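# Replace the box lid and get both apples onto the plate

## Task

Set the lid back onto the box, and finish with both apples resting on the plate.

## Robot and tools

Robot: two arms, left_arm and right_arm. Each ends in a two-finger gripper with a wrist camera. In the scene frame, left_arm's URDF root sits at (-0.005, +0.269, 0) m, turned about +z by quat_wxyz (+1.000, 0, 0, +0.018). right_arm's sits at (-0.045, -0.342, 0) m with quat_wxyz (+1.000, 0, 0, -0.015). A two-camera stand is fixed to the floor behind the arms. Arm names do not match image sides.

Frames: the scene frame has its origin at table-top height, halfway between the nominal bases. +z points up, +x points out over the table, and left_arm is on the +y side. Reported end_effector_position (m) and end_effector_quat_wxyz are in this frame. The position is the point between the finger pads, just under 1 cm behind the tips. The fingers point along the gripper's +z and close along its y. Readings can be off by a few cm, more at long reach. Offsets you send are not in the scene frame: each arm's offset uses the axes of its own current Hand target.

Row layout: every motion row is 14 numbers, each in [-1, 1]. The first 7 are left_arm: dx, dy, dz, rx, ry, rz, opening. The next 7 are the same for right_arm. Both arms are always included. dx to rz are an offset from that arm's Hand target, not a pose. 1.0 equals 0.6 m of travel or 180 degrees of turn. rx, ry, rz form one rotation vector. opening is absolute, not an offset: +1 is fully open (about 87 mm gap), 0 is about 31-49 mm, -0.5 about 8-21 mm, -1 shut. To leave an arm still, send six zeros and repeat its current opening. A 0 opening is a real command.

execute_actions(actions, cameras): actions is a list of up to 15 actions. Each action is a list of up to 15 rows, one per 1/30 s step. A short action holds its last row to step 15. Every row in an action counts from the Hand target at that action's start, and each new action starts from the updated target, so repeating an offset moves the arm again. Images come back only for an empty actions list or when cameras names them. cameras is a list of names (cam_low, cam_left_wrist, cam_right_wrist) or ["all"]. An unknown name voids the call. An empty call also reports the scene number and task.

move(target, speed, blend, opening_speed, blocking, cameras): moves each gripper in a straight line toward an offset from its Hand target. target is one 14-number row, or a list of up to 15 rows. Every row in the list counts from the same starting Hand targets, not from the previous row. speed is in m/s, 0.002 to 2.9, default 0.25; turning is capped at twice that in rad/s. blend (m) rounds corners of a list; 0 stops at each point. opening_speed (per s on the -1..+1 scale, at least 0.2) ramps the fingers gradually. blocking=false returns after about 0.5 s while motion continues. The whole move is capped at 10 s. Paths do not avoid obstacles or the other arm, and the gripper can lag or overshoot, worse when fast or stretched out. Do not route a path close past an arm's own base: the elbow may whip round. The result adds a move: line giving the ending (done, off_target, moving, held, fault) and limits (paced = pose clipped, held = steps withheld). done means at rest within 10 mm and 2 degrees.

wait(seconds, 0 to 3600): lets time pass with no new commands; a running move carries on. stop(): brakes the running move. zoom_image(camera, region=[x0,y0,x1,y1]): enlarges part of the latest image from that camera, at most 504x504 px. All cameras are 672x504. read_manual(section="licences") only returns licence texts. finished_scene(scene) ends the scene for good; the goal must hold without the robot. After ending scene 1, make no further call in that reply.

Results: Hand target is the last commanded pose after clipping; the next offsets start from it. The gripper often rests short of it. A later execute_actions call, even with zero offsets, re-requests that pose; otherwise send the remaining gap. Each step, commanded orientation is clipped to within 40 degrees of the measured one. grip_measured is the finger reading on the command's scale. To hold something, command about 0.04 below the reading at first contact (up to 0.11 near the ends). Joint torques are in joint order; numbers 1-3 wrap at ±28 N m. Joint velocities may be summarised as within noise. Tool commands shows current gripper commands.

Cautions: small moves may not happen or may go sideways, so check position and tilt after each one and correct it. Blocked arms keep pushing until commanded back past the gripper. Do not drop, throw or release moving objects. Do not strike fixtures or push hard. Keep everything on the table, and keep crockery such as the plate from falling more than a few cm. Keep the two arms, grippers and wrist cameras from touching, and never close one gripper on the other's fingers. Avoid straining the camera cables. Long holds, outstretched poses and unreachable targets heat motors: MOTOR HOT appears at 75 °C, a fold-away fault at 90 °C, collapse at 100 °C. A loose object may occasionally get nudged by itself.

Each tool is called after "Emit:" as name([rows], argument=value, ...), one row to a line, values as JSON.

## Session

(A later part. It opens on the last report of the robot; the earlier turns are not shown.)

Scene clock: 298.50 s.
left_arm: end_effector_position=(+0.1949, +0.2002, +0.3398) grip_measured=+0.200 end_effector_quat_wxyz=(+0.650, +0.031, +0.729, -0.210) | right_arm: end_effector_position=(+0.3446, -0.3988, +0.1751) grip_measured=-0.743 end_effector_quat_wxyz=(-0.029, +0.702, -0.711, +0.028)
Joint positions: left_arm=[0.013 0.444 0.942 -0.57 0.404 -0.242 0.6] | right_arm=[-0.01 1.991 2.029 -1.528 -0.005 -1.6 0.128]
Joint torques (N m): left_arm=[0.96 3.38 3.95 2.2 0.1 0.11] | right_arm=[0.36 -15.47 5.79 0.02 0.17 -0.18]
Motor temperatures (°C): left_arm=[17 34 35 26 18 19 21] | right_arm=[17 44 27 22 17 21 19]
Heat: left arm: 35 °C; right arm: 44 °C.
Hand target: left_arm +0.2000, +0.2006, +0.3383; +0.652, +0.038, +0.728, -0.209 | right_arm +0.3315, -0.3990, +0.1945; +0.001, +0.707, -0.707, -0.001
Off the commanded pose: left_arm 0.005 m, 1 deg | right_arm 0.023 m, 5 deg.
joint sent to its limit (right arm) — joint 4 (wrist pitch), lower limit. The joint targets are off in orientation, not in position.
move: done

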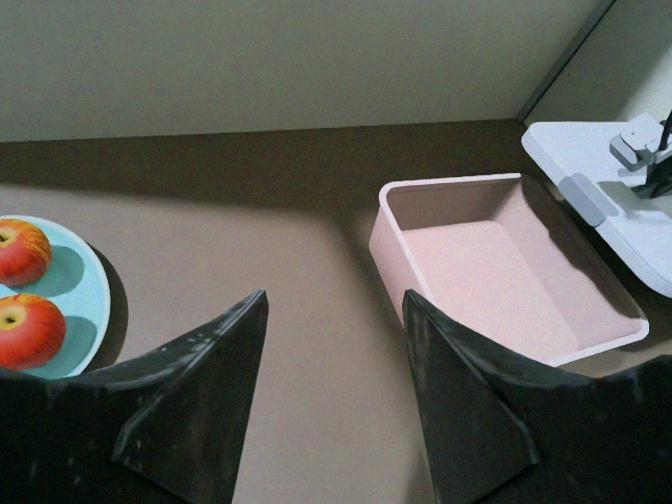

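Emit:
move(target=[0,0,0,0,0,0,0.2,-0.373,0.025,0.045,0,0,0,-1], speed=0.2, cameras=["all"])

Emit:
zoom_image(camera="cam_low", region=[230, 180, 410, 320])

Emit:
zoom_image(camera="cam_left_wrist", region=[340, 120, 672, 380])

Scene clock: 322.87 s.
left_arm: end_effector_position=(+0.1948, +0.1999, +0.3399) grip_measured=+0.200 end_effector_quat_wxyz=(+0.650, +0.032, +0.729, -0.211) | right_arm: end_effector_position=(+0.3188, -0.1713, +0.1671) grip_measured=-0.743 end_effector_quat_wxyz=(-0.052, +0.713, -0.699, +0.015)
Joint positions: left_arm=[0.013 0.444 0.942 -0.569 0.406 -0.242 0.6] | right_arm=[0.561 2.099 2.164 -1.528 0.001 -1.06 0.128]
Joint torques (N m): left_arm=[0.99 3.37 3.79 2.24 0.16 0.12] | right_arm=[-0.25 -9.96 8.68 0.06 0.06 0.04]
Motor temperatures (°C): left_arm=[17 29 33 29 18 19 20] | right_arm=[17 45 27 22 17 21 19]
Heat: left arm: 33 °C; right arm: 45 °C.
Hand target: left_arm +0.2000, +0.2006, +0.3384; +0.652, +0.038, +0.728, -0.209 | right_arm +0.3167, -0.1753, +0.1678; +0.001, +0.707, -0.708, -0.001
Off the commanded pose: left_arm 0.005 m, 1 deg | right_arm 0.005 m, 6 deg.
joint sent to its limit (right arm) — joint 4 (wrist pitch), lower limit. The joint targets are off in orientation, not in position.
move: off_target (right_arm)

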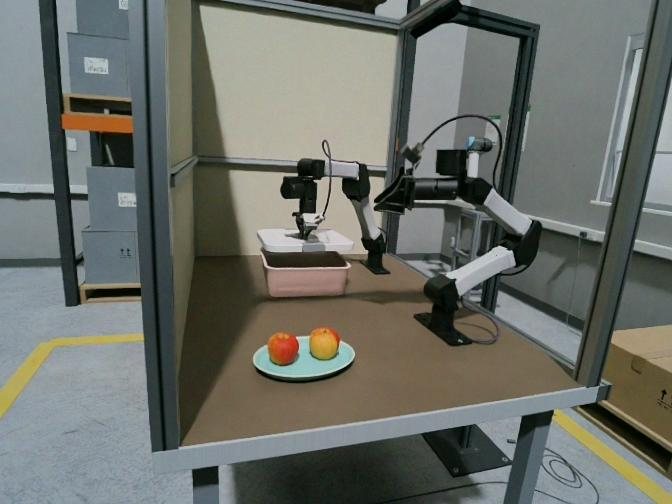

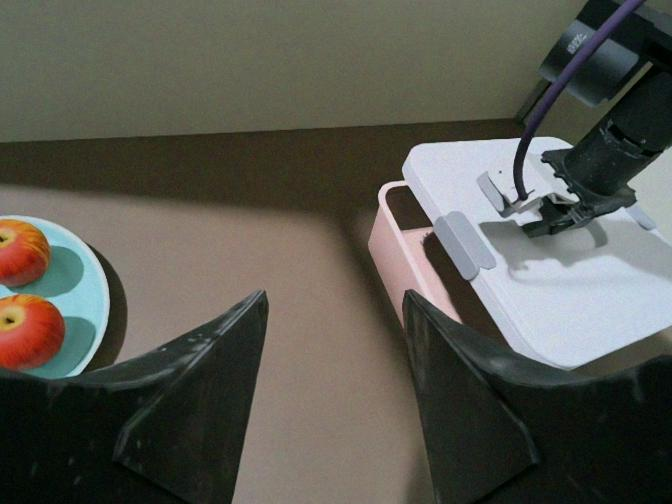

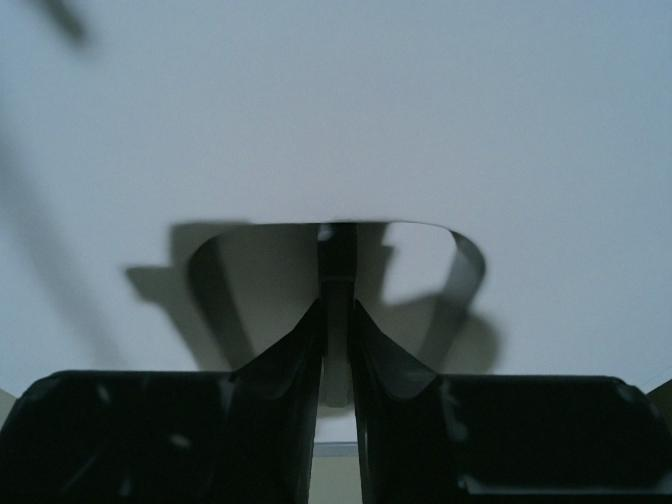

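Scaled by 2.800 from the camera's image (finer frame: 960x720).

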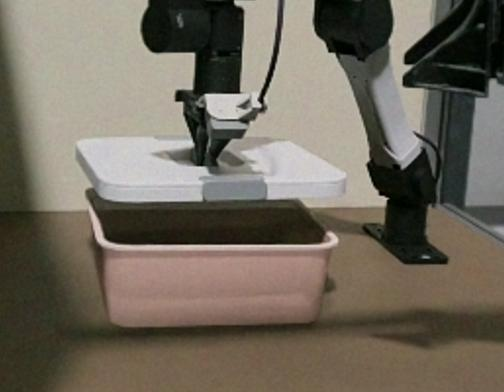

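Scaled by 1.518 from the camera's image (finer frame: 960x720).

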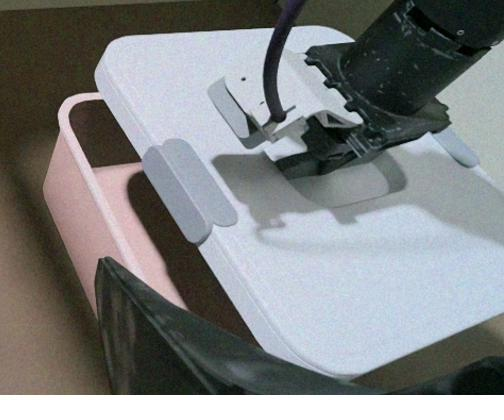

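Emit:
move(target=[0,0,0,0,0,0,0.2,-0.023,-0.015,0.052,0,0,0.014,-1], speed=0.1, cameras=["all"])

Emit:
zoom_image(camera="cam_low", region=[230, 200, 380, 310])

Emit:
zoom_image(camera="cam_left_wrist", region=[340, 120, 672, 380])

Scene clock: 356.33 s.
left_arm: end_effector_position=(+0.1948, +0.1999, +0.3399) grip_measured=+0.200 end_effector_quat_wxyz=(+0.650, +0.032, +0.729, -0.211) | right_arm: end_effector_position=(+0.3300, -0.1614, +0.1363) grip_measured=-0.743 end_effector_quat_wxyz=(-0.026, +0.694, -0.720, +0.007)
Joint positions: left_arm=[0.013 0.444 0.942 -0.569 0.406 -0.242 0.6] | right_arm=[0.564 2.22 2.231 -1.528 0.001 -1 0.128]
Joint torques (N m): left_arm=[0.91 3.41 3.9 2.24 0.15 0.13] | right_arm=[0.38 -11.22 8.84 0 0 0.07]
Heat: left arm: 31 °C; right arm: 41 °C.
Hand target: left_arm +0.2000, +0.2006, +0.3384; +0.652, +0.038, +0.728, -0.209 | right_arm +0.3256, -0.1614, +0.1366; +0.001, +0.691, -0.723, -0.001
Off the commanded pose: left_arm 0.005 m, 1 deg | right_arm 0.004 m, 3 deg.
joint sent to its limit (right arm) — joint 4 (wrist pitch), lower limit. The joint targets still meet the commanded pose.
move: off_target (right_arm)

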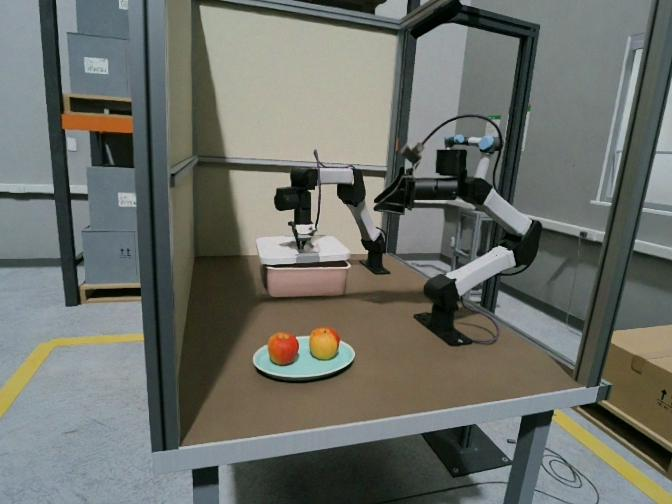

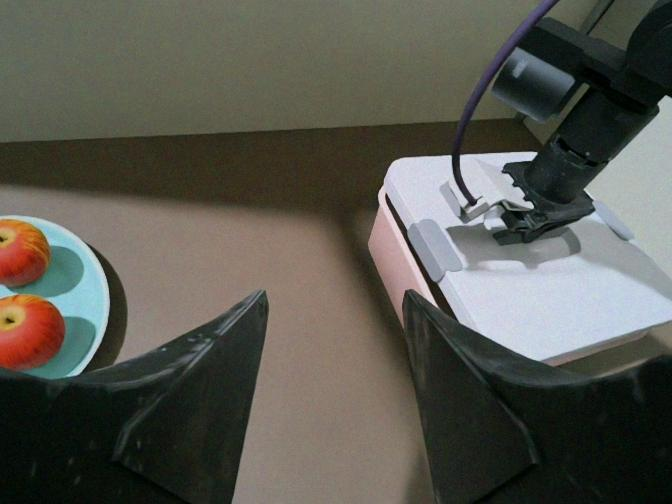

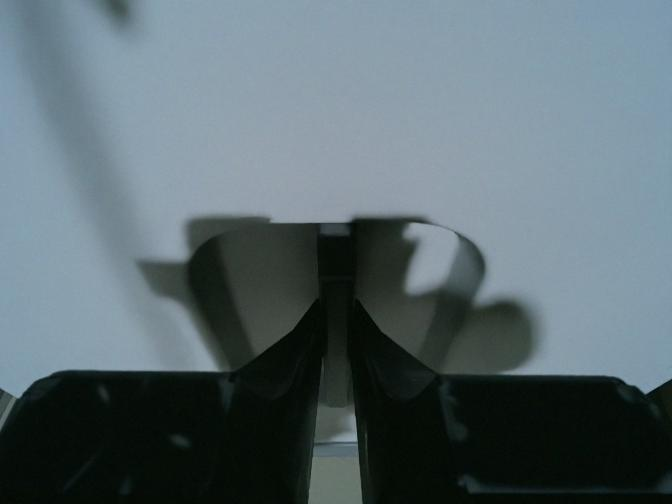

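Scaled by 3.360 from the camera's image (finer frame: 960x720).

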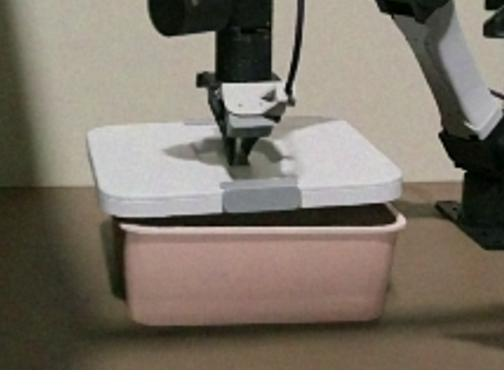

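Scaled by 1.518 from the camera's image (finer frame: 960x720).

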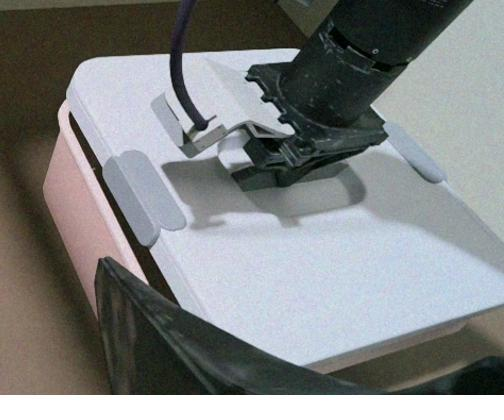

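Emit:
move(target=[0,0,0,0,0,0,0.2,-0.012,0.017,0.02,0,0,0.012,-1], speed=0.05, cameras=["cam_low","cam_left_wrist"])

Emit:
zoom_image(camera="cam_low", region=[240, 220, 370, 310])

Emit:
zoom_image(camera="cam_left_wrist", region=[340, 120, 672, 380])

Scene clock: 387.83 s.
left_arm: end_effector_position=(+0.1948, +0.1999, +0.3399) grip_measured=+0.200 end_effector_quat_wxyz=(+0.650, +0.032, +0.729, -0.211) | right_arm: end_effector_position=(+0.3226, -0.1518, +0.1361) grip_measured=-0.743 end_effector_quat_wxyz=(-0.027, +0.679, -0.733, +0.005)
Joint positions: left_arm=[0.013 0.444 0.942 -0.569 0.406 -0.242 0.6] | right_arm=[0.589 2.22 2.231 -1.528 -0.001 -0.936 0.128]
Joint torques (N m): left_arm=[1.02 3.25 3.93 2.3 0.16 0.15] | right_arm=[0.36 -10.81 5.22 0.19 -0.03 0.05]
Motor temperatures (°C): left_arm=[17 26 30 31 18 19 20] | right_arm=[17 37 31 21 17 21 19]
Heat: left arm: 31 °C; right arm: 37 °C.
Hand target: left_arm +0.2000, +0.2006, +0.3384; +0.652, +0.038, +0.728, -0.209 | right_arm +0.3157, -0.1537, +0.1246; +0.001, +0.677, -0.736, -0.001
Off the commanded pose: left_arm 0.005 m, 1 deg | right_arm 0.014 m, 3 deg.
move: off_target (right_arm)

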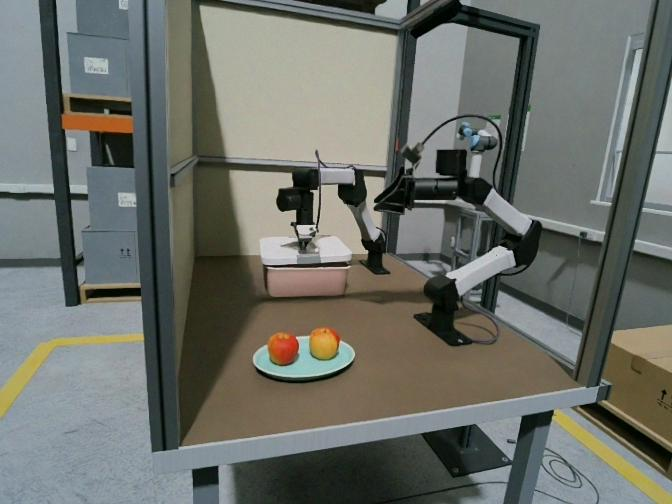

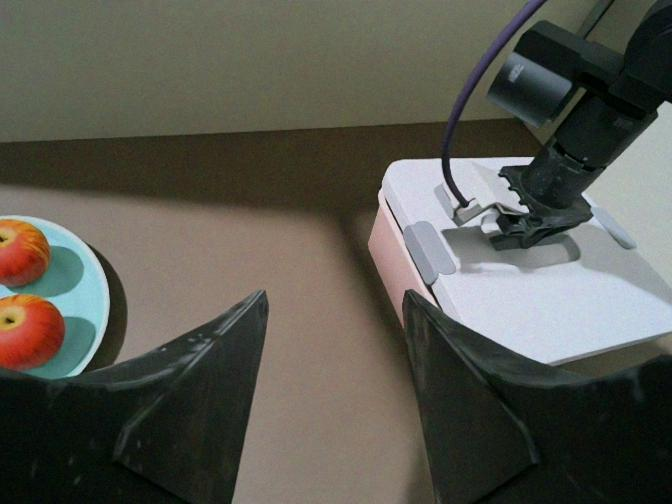

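Scaled by 3.877 from the camera's image (finer frame: 960x720).

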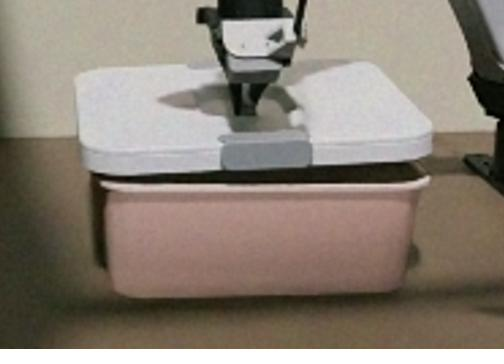

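Scaled by 1.518 from the camera's image (finer frame: 960x720).

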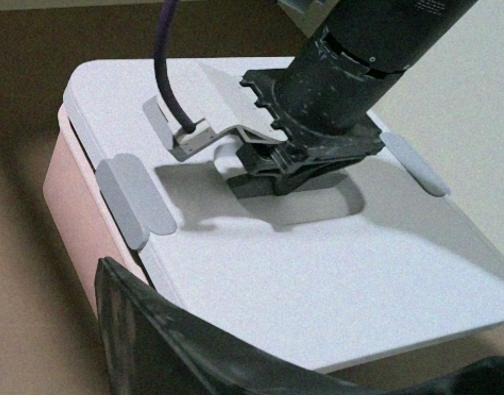

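Emit:
move(target=[0,0,0,0,0,0,0.2,0.004,0.008,0.036,0,0,0.006,-1], speed=0.05, cameras=["cam_low","cam_left_wrist"])

Emit:
zoom_image(camera="cam_low", region=[240, 220, 370, 310])

Emit:
zoom_image(camera="cam_left_wrist", region=[340, 120, 672, 380])

Scene clock: 398.13 s.
left_arm: end_effector_position=(+0.1948, +0.1999, +0.3399) grip_measured=+0.200 end_effector_quat_wxyz=(+0.650, +0.032, +0.729, -0.211) | right_arm: end_effector_position=(+0.3197, -0.1542, +0.1181) grip_measured=-0.741 end_effector_quat_wxyz=(-0.022, +0.675, -0.737, +0.012)
Joint positions: left_arm=[0.013 0.444 0.942 -0.569 0.406 -0.242 0.6] | right_arm=[0.594 2.189 2.105 -1.44 0.015 -0.92 0.129]
Joint torques (N m): left_arm=[0.77 3.54 3.86 2.25 0.11 0.11] | right_arm=[0.12 -11.52 2.26 0.4 -0.15 0.12]
Heat: left arm: 32 °C; right arm: 37 °C.
Hand target: left_arm +0.2000, +0.2006, +0.3384; +0.652, +0.038, +0.728, -0.209 | right_arm +0.3107, -0.1556, +0.1030; -0.001, -0.670, +0.742, +0.001
Off the commanded pose: left_arm 0.005 m, 1 deg | right_arm 0.018 m, 3 deg.
move: off_target (right_arm)

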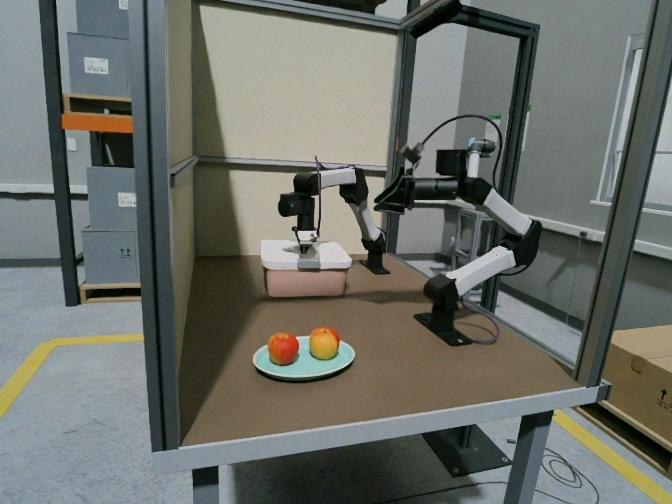

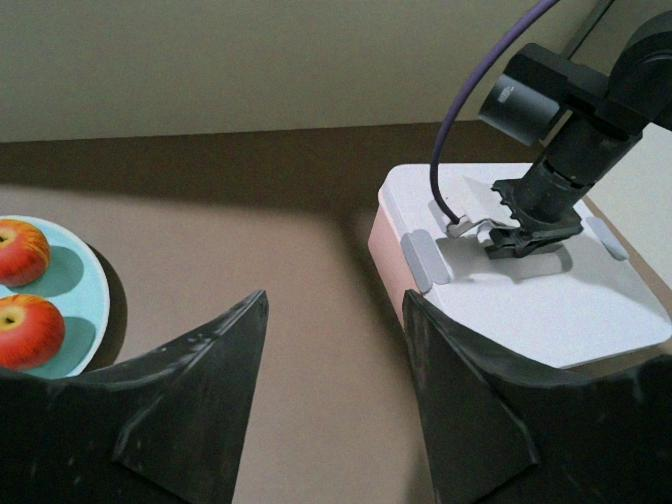

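Scaled by 3.877 from the camera's image (finer frame: 960x720).

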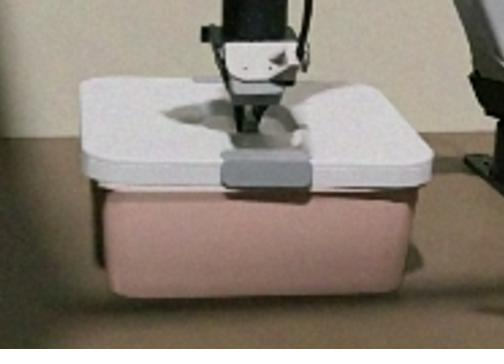

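Scaled by 1.518 from the camera's image (finer frame: 960x720).

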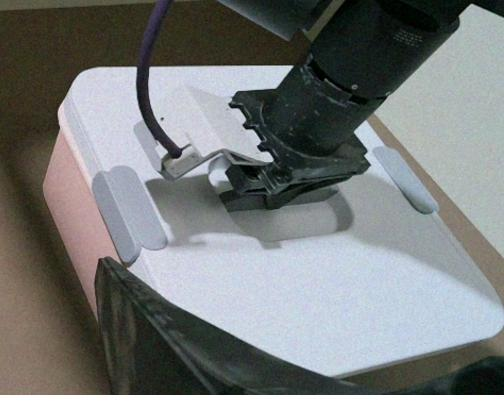

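Emit:
move(target=[0,0,0,0,0,0,0.2,0,0.006,0.025,0,0,0,-1], speed=0.05, cameras=["cam_low","cam_left_wrist"])

Emit:
zoom_image(camera="cam_low", region=[250, 230, 360, 305])

Emit:
zoom_image(camera="cam_left_wrist", region=[340, 120, 672, 380])

Scene clock: 408.13 s.
left_arm: end_effector_position=(+0.1948, +0.1999, +0.3399) grip_measured=+0.200 end_effector_quat_wxyz=(+0.650, +0.032, +0.729, -0.211) | right_arm: end_effector_position=(+0.3193, -0.1544, +0.1176) grip_measured=-0.743 end_effector_quat_wxyz=(-0.040, +0.674, -0.737, +0.019)
Joint positions: left_arm=[0.013 0.444 0.942 -0.569 0.406 -0.242 0.6] | right_arm=[0.597 2.139 2.025 -1.371 0.024 -0.915 0.129]
Joint torques (N m): left_arm=[0.92 3.48 4.04 2.25 0.13 0.1] | right_arm=[0.13 -8.87 1.57 0.5 -0.26 0.11]
Heat: left arm: 32 °C; right arm: 40 °C.
Hand target: left_arm +0.2000, +0.2006, +0.3383; +0.652, +0.038, +0.728, -0.209 | right_arm +0.3071, -0.1553, +0.0881; +0.000, -0.670, +0.742, +0.001
Off the commanded pose: left_arm 0.005 m, 1 deg | right_arm 0.032 m, 5 deg.
move: off_target (right_arm)

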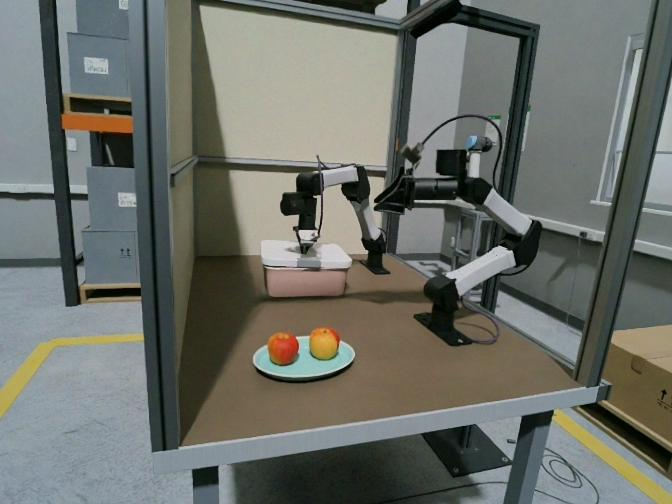

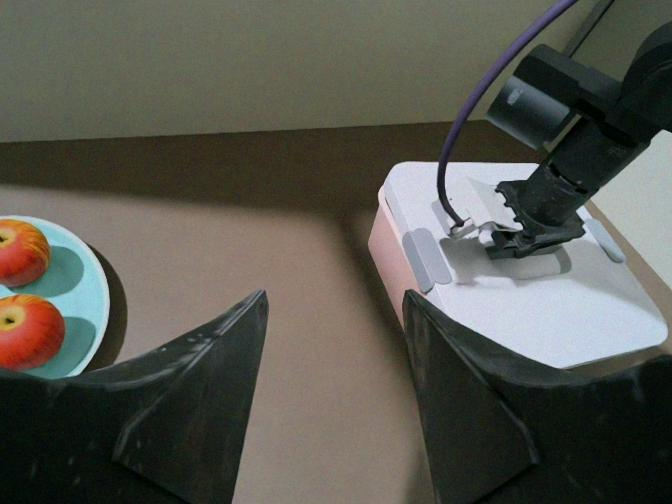

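Scaled by 4.582 from the camera's image (finer frame: 960x720).

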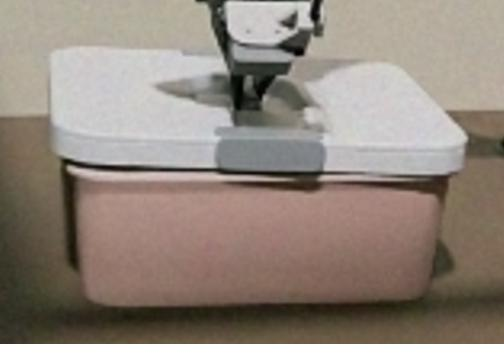

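Scaled by 1.518 from the camera's image (finer frame: 960x720).

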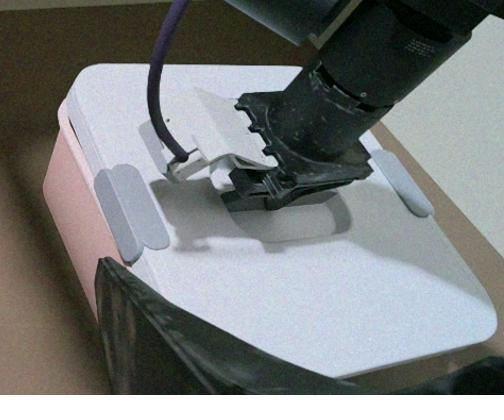

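Emit:
move([
  [0,0,0,0,0,0,0.2,0,-0.006,-0.025,0,0,0,-1],
  [0,0,0,0,0,0,0.2,0,-0.006,-0.025,0,0,0,-0.2],
  [0,0,0,0,0,0,0.2,0,-0.006,-0.2,0,0,0,-0.2],
], speed=[0.05,0.05,0.2], opening_speed=0.5, cameras=["cam_low","cam_left_wrist","cam_right_wrist"])

Emit:
zoom_image(camera="cam_low", region=[250, 230, 360, 305])

Emit:
zoom_image(camera="cam_left_wrist", region=[340, 120, 672, 380])

Scene clock: 421.27 s.
left_arm: end_effector_position=(+0.1948, +0.1999, +0.3399) grip_measured=+0.200 end_effector_quat_wxyz=(+0.650, +0.032, +0.729, -0.211) | right_arm: end_effector_position=(+0.3195, -0.1513, +0.1926) grip_measured=-0.200 end_effector_quat_wxyz=(-0.101, +0.671, -0.734, +0.023)
Joint positions: left_arm=[0.013 0.444 0.942 -0.569 0.406 -0.242 0.6] | right_arm=[0.597 2.093 2.257 -1.528 0.01 -0.915 0.4]
Joint torques (N m): left_arm=[0.98 3.32 3.9 2.22 0.1 0.11] | right_arm=[0.51 -14.27 7.57 0.28 0.02 -0.05]
Heat: left arm: 32 °C; right arm: 39 °C.
Hand target: left_arm +0.2000, +0.2006, +0.3383; +0.652, +0.038, +0.728, -0.209 | right_arm +0.3109, -0.1558, +0.2080; -0.001, -0.670, +0.742, +0.001
Off the commanded pose: left_arm 0.005 m, 1 deg | right_arm 0.018 m, 12 deg.
joint sent to its limit (right arm) — joint 4 (wrist pitch), lower limit. The joint targets are off in orientation, not in position.
move: off_target (right_arm); target 2's new opening was sent with right_arm's hand 0.018 m and 5 deg from that target

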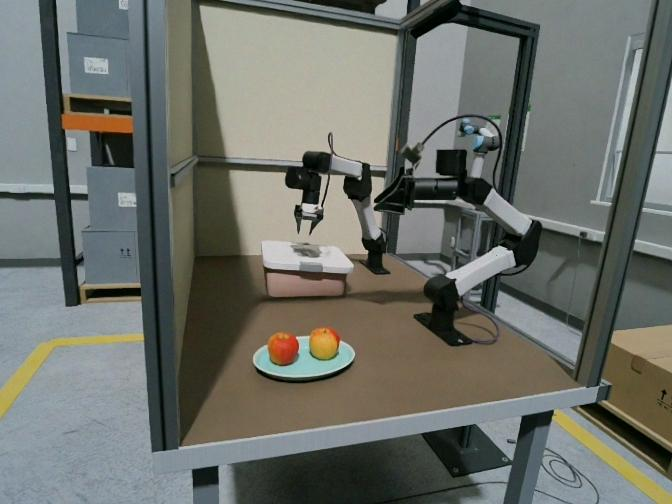

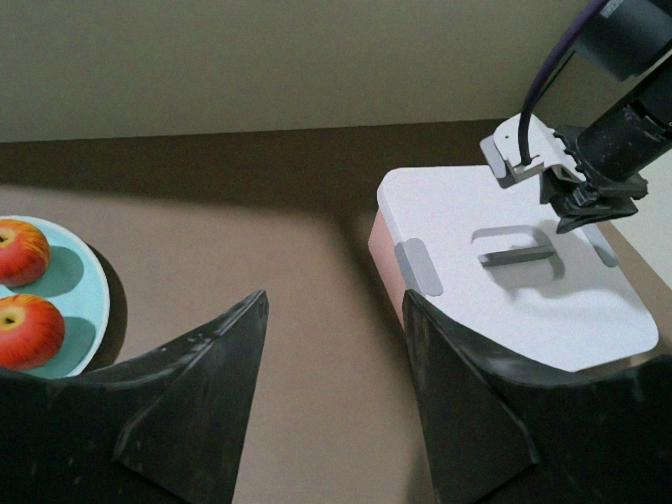

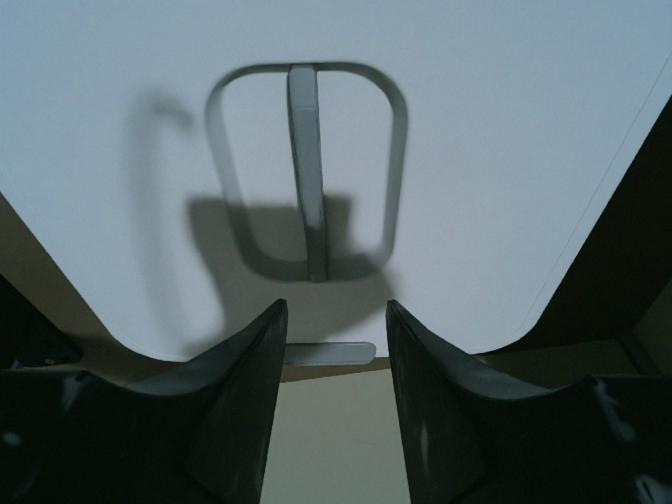

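Scaled by 4.582 from the camera's image (finer frame: 960x720).

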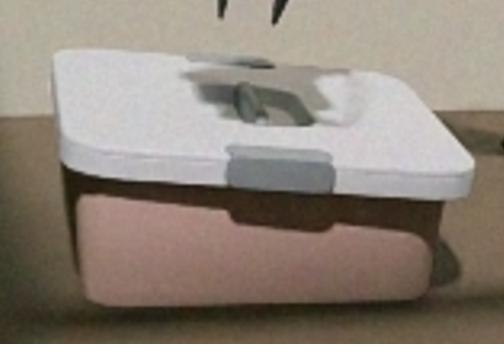

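Scaled by 1.518 from the camera's image (finer frame: 960x720).

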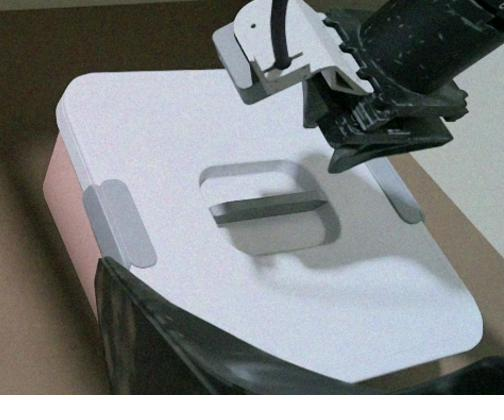

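Emit:
move(target=[0,0,0,0,0,0,0.2,0,0,0.113,0,0,0,0.1], speed=0.15, cameras=["cam_right_wrist","cam_low"])

Emit:
zoom_image(camera="cam_low", region=[250, 230, 360, 305])

Scene clock: 439.83 s.
left_arm: end_effector_position=(+0.1948, +0.1999, +0.3399) grip_measured=+0.200 end_effector_quat_wxyz=(+0.650, +0.032, +0.729, -0.211) | right_arm: end_effector_position=(+0.3214, -0.1498, +0.1535) grip_measured=+0.100 end_effector_quat_wxyz=(-0.049, +0.674, -0.737, +0.013)
Joint positions: left_arm=[0.013 0.444 0.942 -0.569 0.406 -0.242 0.6] | right_arm=[0.597 2.181 2.24 -1.528 0.008 -0.915 0.55]
Joint torques (N m): left_arm=[1.05 3.66 3.74 2.25 0.11 0.12] | right_arm=[-0.32 -10.35 4.56 0.11 -0.13 0.05]
Motor temperatures (°C): left_arm=[17 26 29 33 18 19 20] | right_arm=[17 44 27 21 17 21 19]
Heat: left arm: 33 °C; right arm: 44 °C.
Hand target: left_arm +0.2000, +0.2006, +0.3383; +0.652, +0.038, +0.728, -0.209 | right_arm +0.3107, -0.1557, +0.1401; -0.001, -0.670, +0.742, +0.001
Off the commanded pose: left_arm 0.005 m, 1 deg | right_arm 0.018 m, 6 deg.
joint sent to its limit (right arm) — joint 4 (wrist pitch), lower limit. The joint targets still meet the commanded pose.
move: off_target (right_arm)
Images, in order (width x height): cam_low 672x504, cam_right_wrist 672x504.

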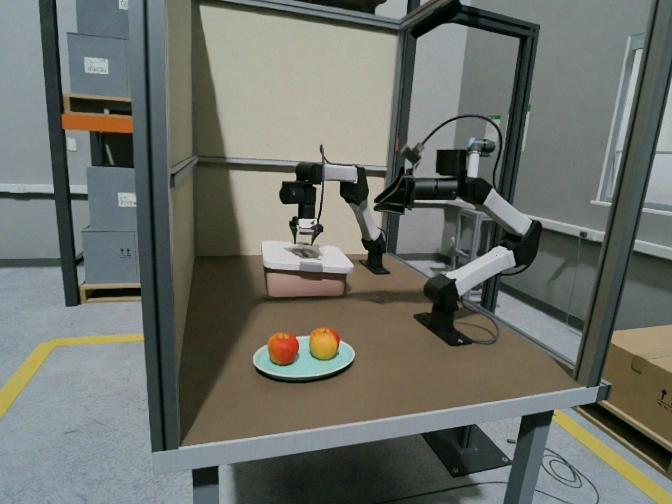

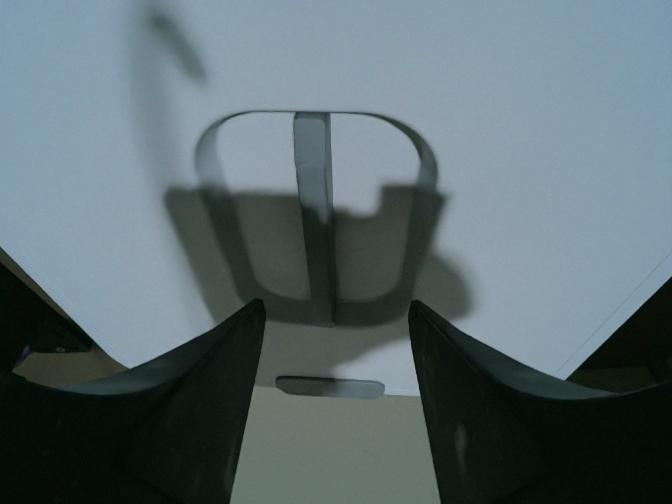

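Scaled by 4.582 from the camera's image (finer frame: 960x720).

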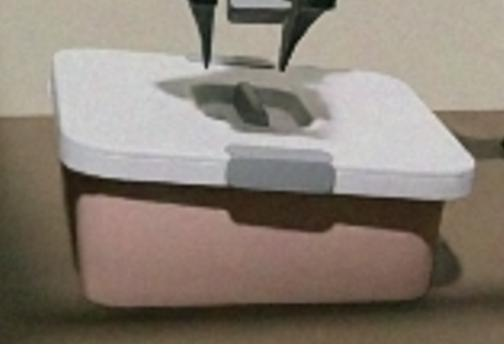

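Emit:
move([
  [0,0,0,0,0,0,0.2,0,0,0.06,0,0,0,0.1],
  [0,0,0,0,0,0,0.2,0,0,0.06,0,0,0,-1],
  [0,0,0,0,0,0,0.2,0.015,0,0.0,0,0,0,-1],
], speed=0.08, opening_speed=1, cameras=["cam_low","cam_left_wrist","cam_right_wrist"])

Emit:
zoom_image(camera="cam_low", region=[250, 230, 360, 305])

Emit:
zoom_image(camera="cam_left_wrist", region=[340, 120, 672, 380])

Scene clock: 454.73 s.
left_arm: end_effector_position=(+0.1948, +0.1999, +0.3399) grip_measured=+0.200 end_effector_quat_wxyz=(+0.650, +0.032, +0.729, -0.211) | right_arm: end_effector_position=(+0.3128, -0.1615, +0.1370) grip_measured=-0.741 end_effector_quat_wxyz=(-0.016, +0.669, -0.743, +0.003)
Joint positions: left_arm=[0.013 0.444 0.942 -0.569 0.406 -0.242 0.6] | right_arm=[0.581 2.181 2.17 -1.528 0.001 -0.915 0.13]
Joint torques (N m): left_arm=[0.9 3.36 3.89 2.18 0.16 0.11] | right_arm=[-0.38 -11.55 8.51 -0.07 0.06 -0.11]
Heat: left arm: 33 °C; right arm: 41 °C.
Hand target: left_arm +0.2000, +0.2006, +0.3383; +0.652, +0.038, +0.728, -0.209 | right_arm +0.3098, -0.1646, +0.1401; -0.001, -0.670, +0.742, +0.001
Off the commanded pose: left_arm 0.005 m, 1 deg | right_arm 0.005 m, 2 deg.
joint sent to its limit (right arm) — joint 4 (wrist pitch), lower limit. The joint targets still meet the commanded pose.
move: done; target 2's new opening was sent with right_arm's hand 0.012 m and 2 deg from that target

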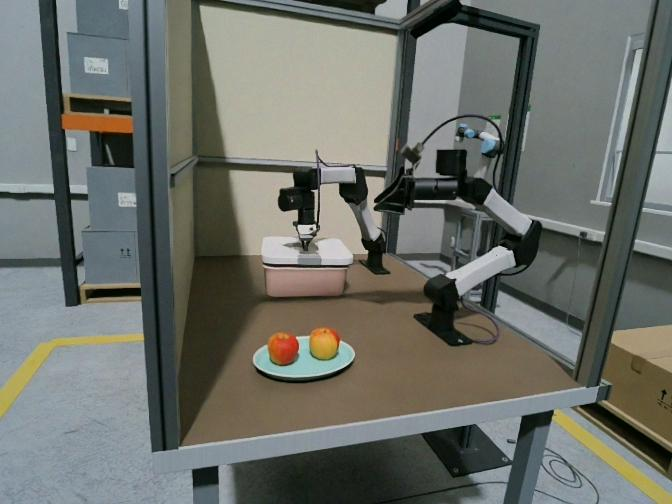

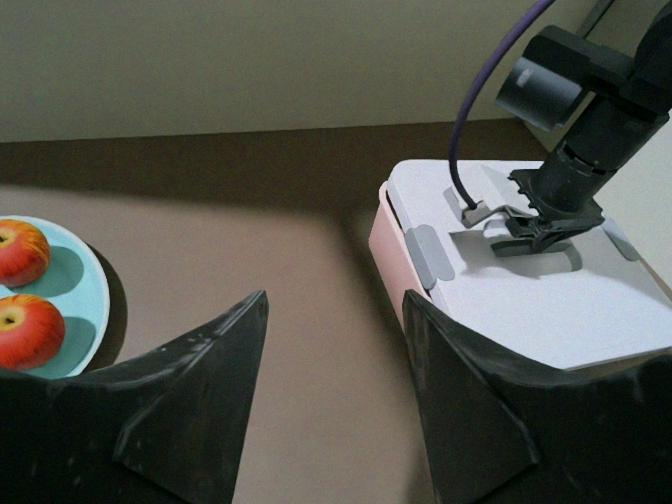

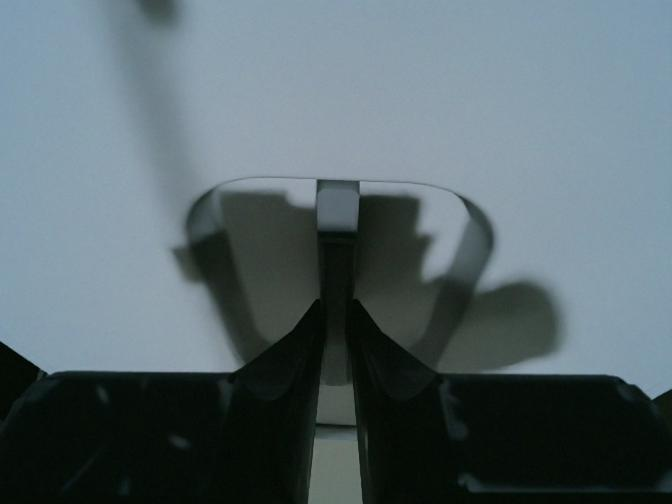

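Scaled by 4.582 from the camera's image (finer frame: 960x720).

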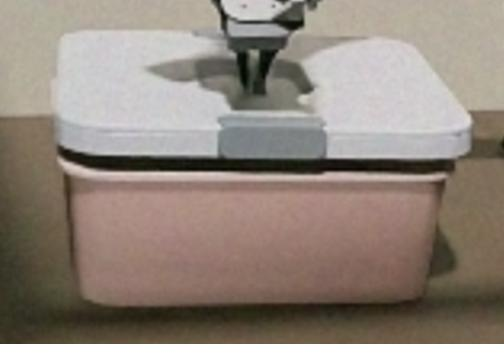

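Scaled by 1.518 from the camera's image (finer frame: 960x720).

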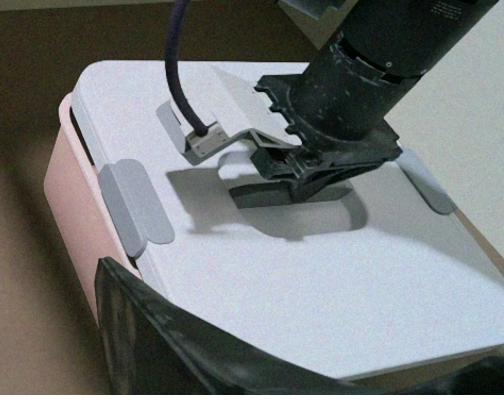

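Emit:
move(target="[0,0,0,0,0,0,0.2,0,-0.015,0,0,0,0,-1],[0,0,0,0,0,0,0.2,0,-0.015,0.036,0,0,0,-1]", speed=0.06)

Emit:
move(target=[0,0,0,0,0,0,0.2,0,-0.015,0.036,0,0,0,-1], speed=0.06, cameras=["cam_low","cam_left_wrist"])

Emit:
zoom_image(camera="cam_low", region=[250, 230, 360, 305])

Emit:
zoom_image(camera="cam_left_wrist", region=[340, 120, 672, 380])


Scene clock: 471.67 s.
left_arm: end_effector_position=(+0.1948, +0.1999, +0.3399) grip_measured=+0.200 end_effector_quat_wxyz=(+0.650, +0.032, +0.729, -0.211) | right_arm: end_effector_position=(+0.3206, -0.1628, +0.1305) grip_measured=-0.741 end_effector_quat_wxyz=(-0.019, +0.668, -0.744, +0.004)
Joint positions: left_arm=[0.013 0.444 0.942 -0.569 0.406 -0.242 0.6] | right_arm=[0.568 2.197 2.17 -1.505 0 -0.925 0.13]
Joint torques (N m): left_arm=[1.03 3.21 3.97 2.27 0.16 0.14] | right_arm=[-0.27 -10.69 4.79 0.37 -0.04 -0.22]
Heat: left arm: 33 °C; right arm: 40 °C.
Hand target: left_arm +0.2000, +0.2006, +0.3383; +0.652, +0.038, +0.728, -0.209 | right_arm +0.3187, -0.1655, +0.1186; -0.001, -0.670, +0.742, +0.001
Off the commanded pose: left_arm 0.005 m, 1 deg | right_arm 0.012 m, 2 deg.
move: off_target (right_arm)

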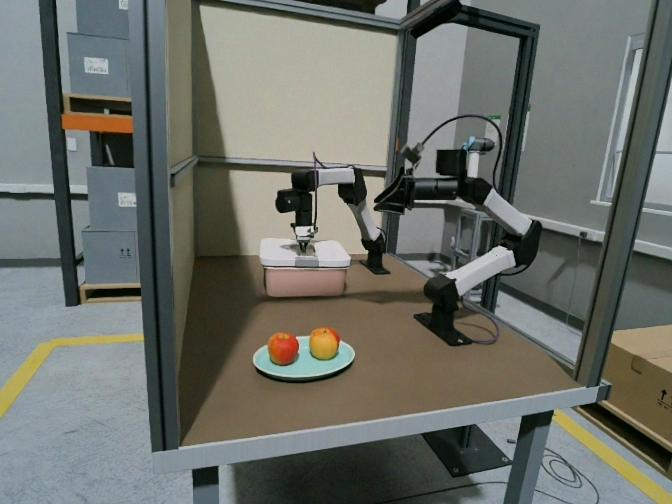

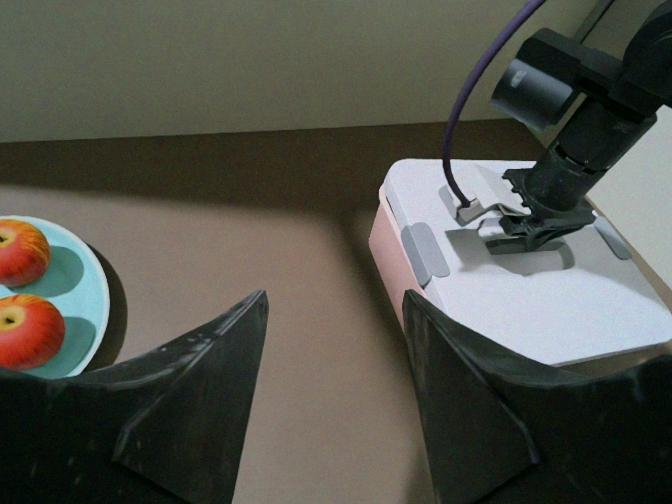

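Scaled by 4.582 from the camera's image (finer frame: 960x720).

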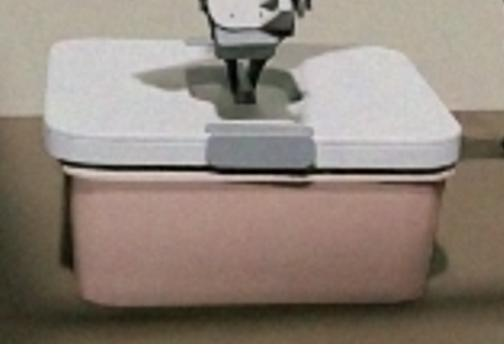

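Scaled by 1.518 from the camera's image (finer frame: 960x720).

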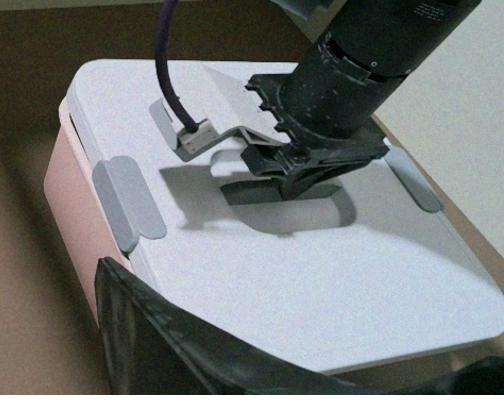

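Emit:
move(target=[0,0,0,0,0,0,0.2,0.002,0.004,0.02,0,0,0,-1], speed=0.05, cameras=["cam_low","cam_left_wrist"])

Emit:
zoom_image(camera="cam_low", region=[250, 230, 360, 305])

Emit:
zoom_image(camera="cam_left_wrist", region=[340, 120, 672, 380])

Scene clock: 481.07 s.
left_arm: end_effector_position=(+0.1948, +0.1999, +0.3399) grip_measured=+0.200 end_effector_quat_wxyz=(+0.650, +0.032, +0.729, -0.211) | right_arm: end_effector_position=(+0.3198, -0.1649, +0.1228) grip_measured=-0.739 end_effector_quat_wxyz=(-0.017, +0.668, -0.744, +0.007)
Joint positions: left_arm=[0.013 0.444 0.942 -0.569 0.406 -0.242 0.6] | right_arm=[0.568 2.182 2.113 -1.465 0.007 -0.927 0.131]
Joint torques (N m): left_arm=[0.88 3.38 3.9 2.21 0.19 0.13] | right_arm=[-0.08 -11.29 2.29 0.55 -0.08 -0.14]
Motor temperatures (°C): left_arm=[17 26 29 34 18 19 20] | right_arm=[17 39 28 21 17 21 19]
Heat: left arm: 34 °C; right arm: 39 °C.
Hand target: left_arm +0.2000, +0.2006, +0.3383; +0.652, +0.038, +0.728, -0.209 | right_arm +0.3162, -0.1665, +0.1066; -0.001, -0.670, +0.742, +0.001
Off the commanded pose: left_arm 0.005 m, 1 deg | right_arm 0.017 m, 2 deg.
move: off_target (right_arm)

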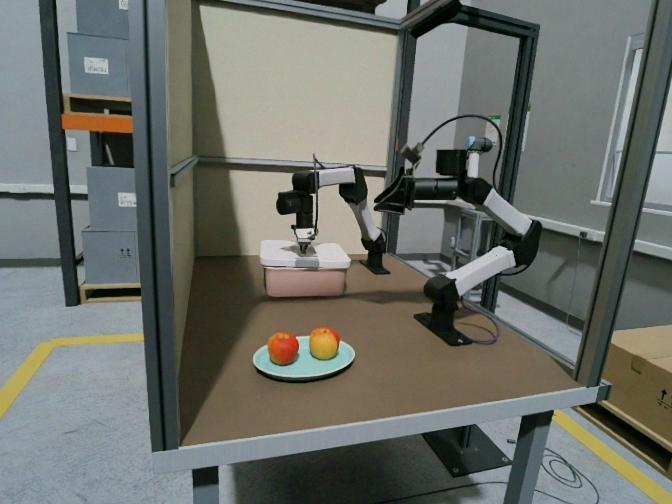

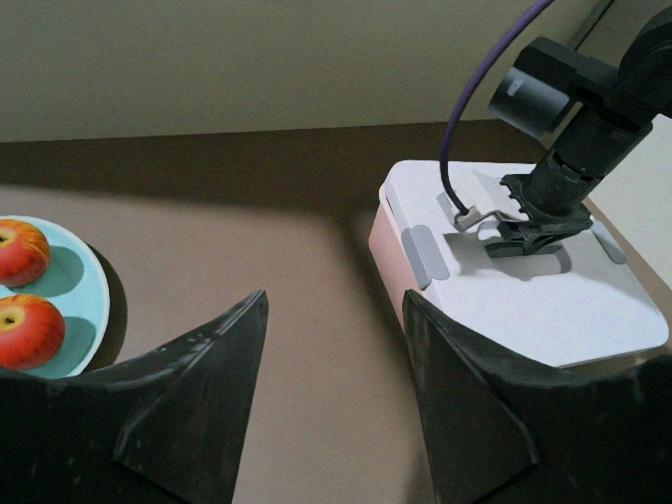

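Scaled by 4.582 from the camera's image (finer frame: 960x720).

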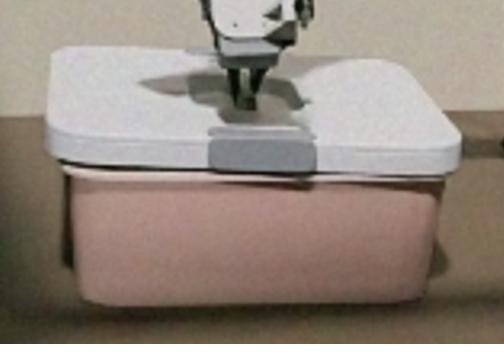

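Scaled by 1.518 from the camera's image (finer frame: 960x720).

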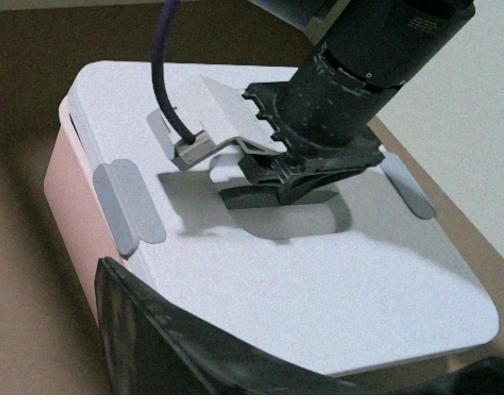

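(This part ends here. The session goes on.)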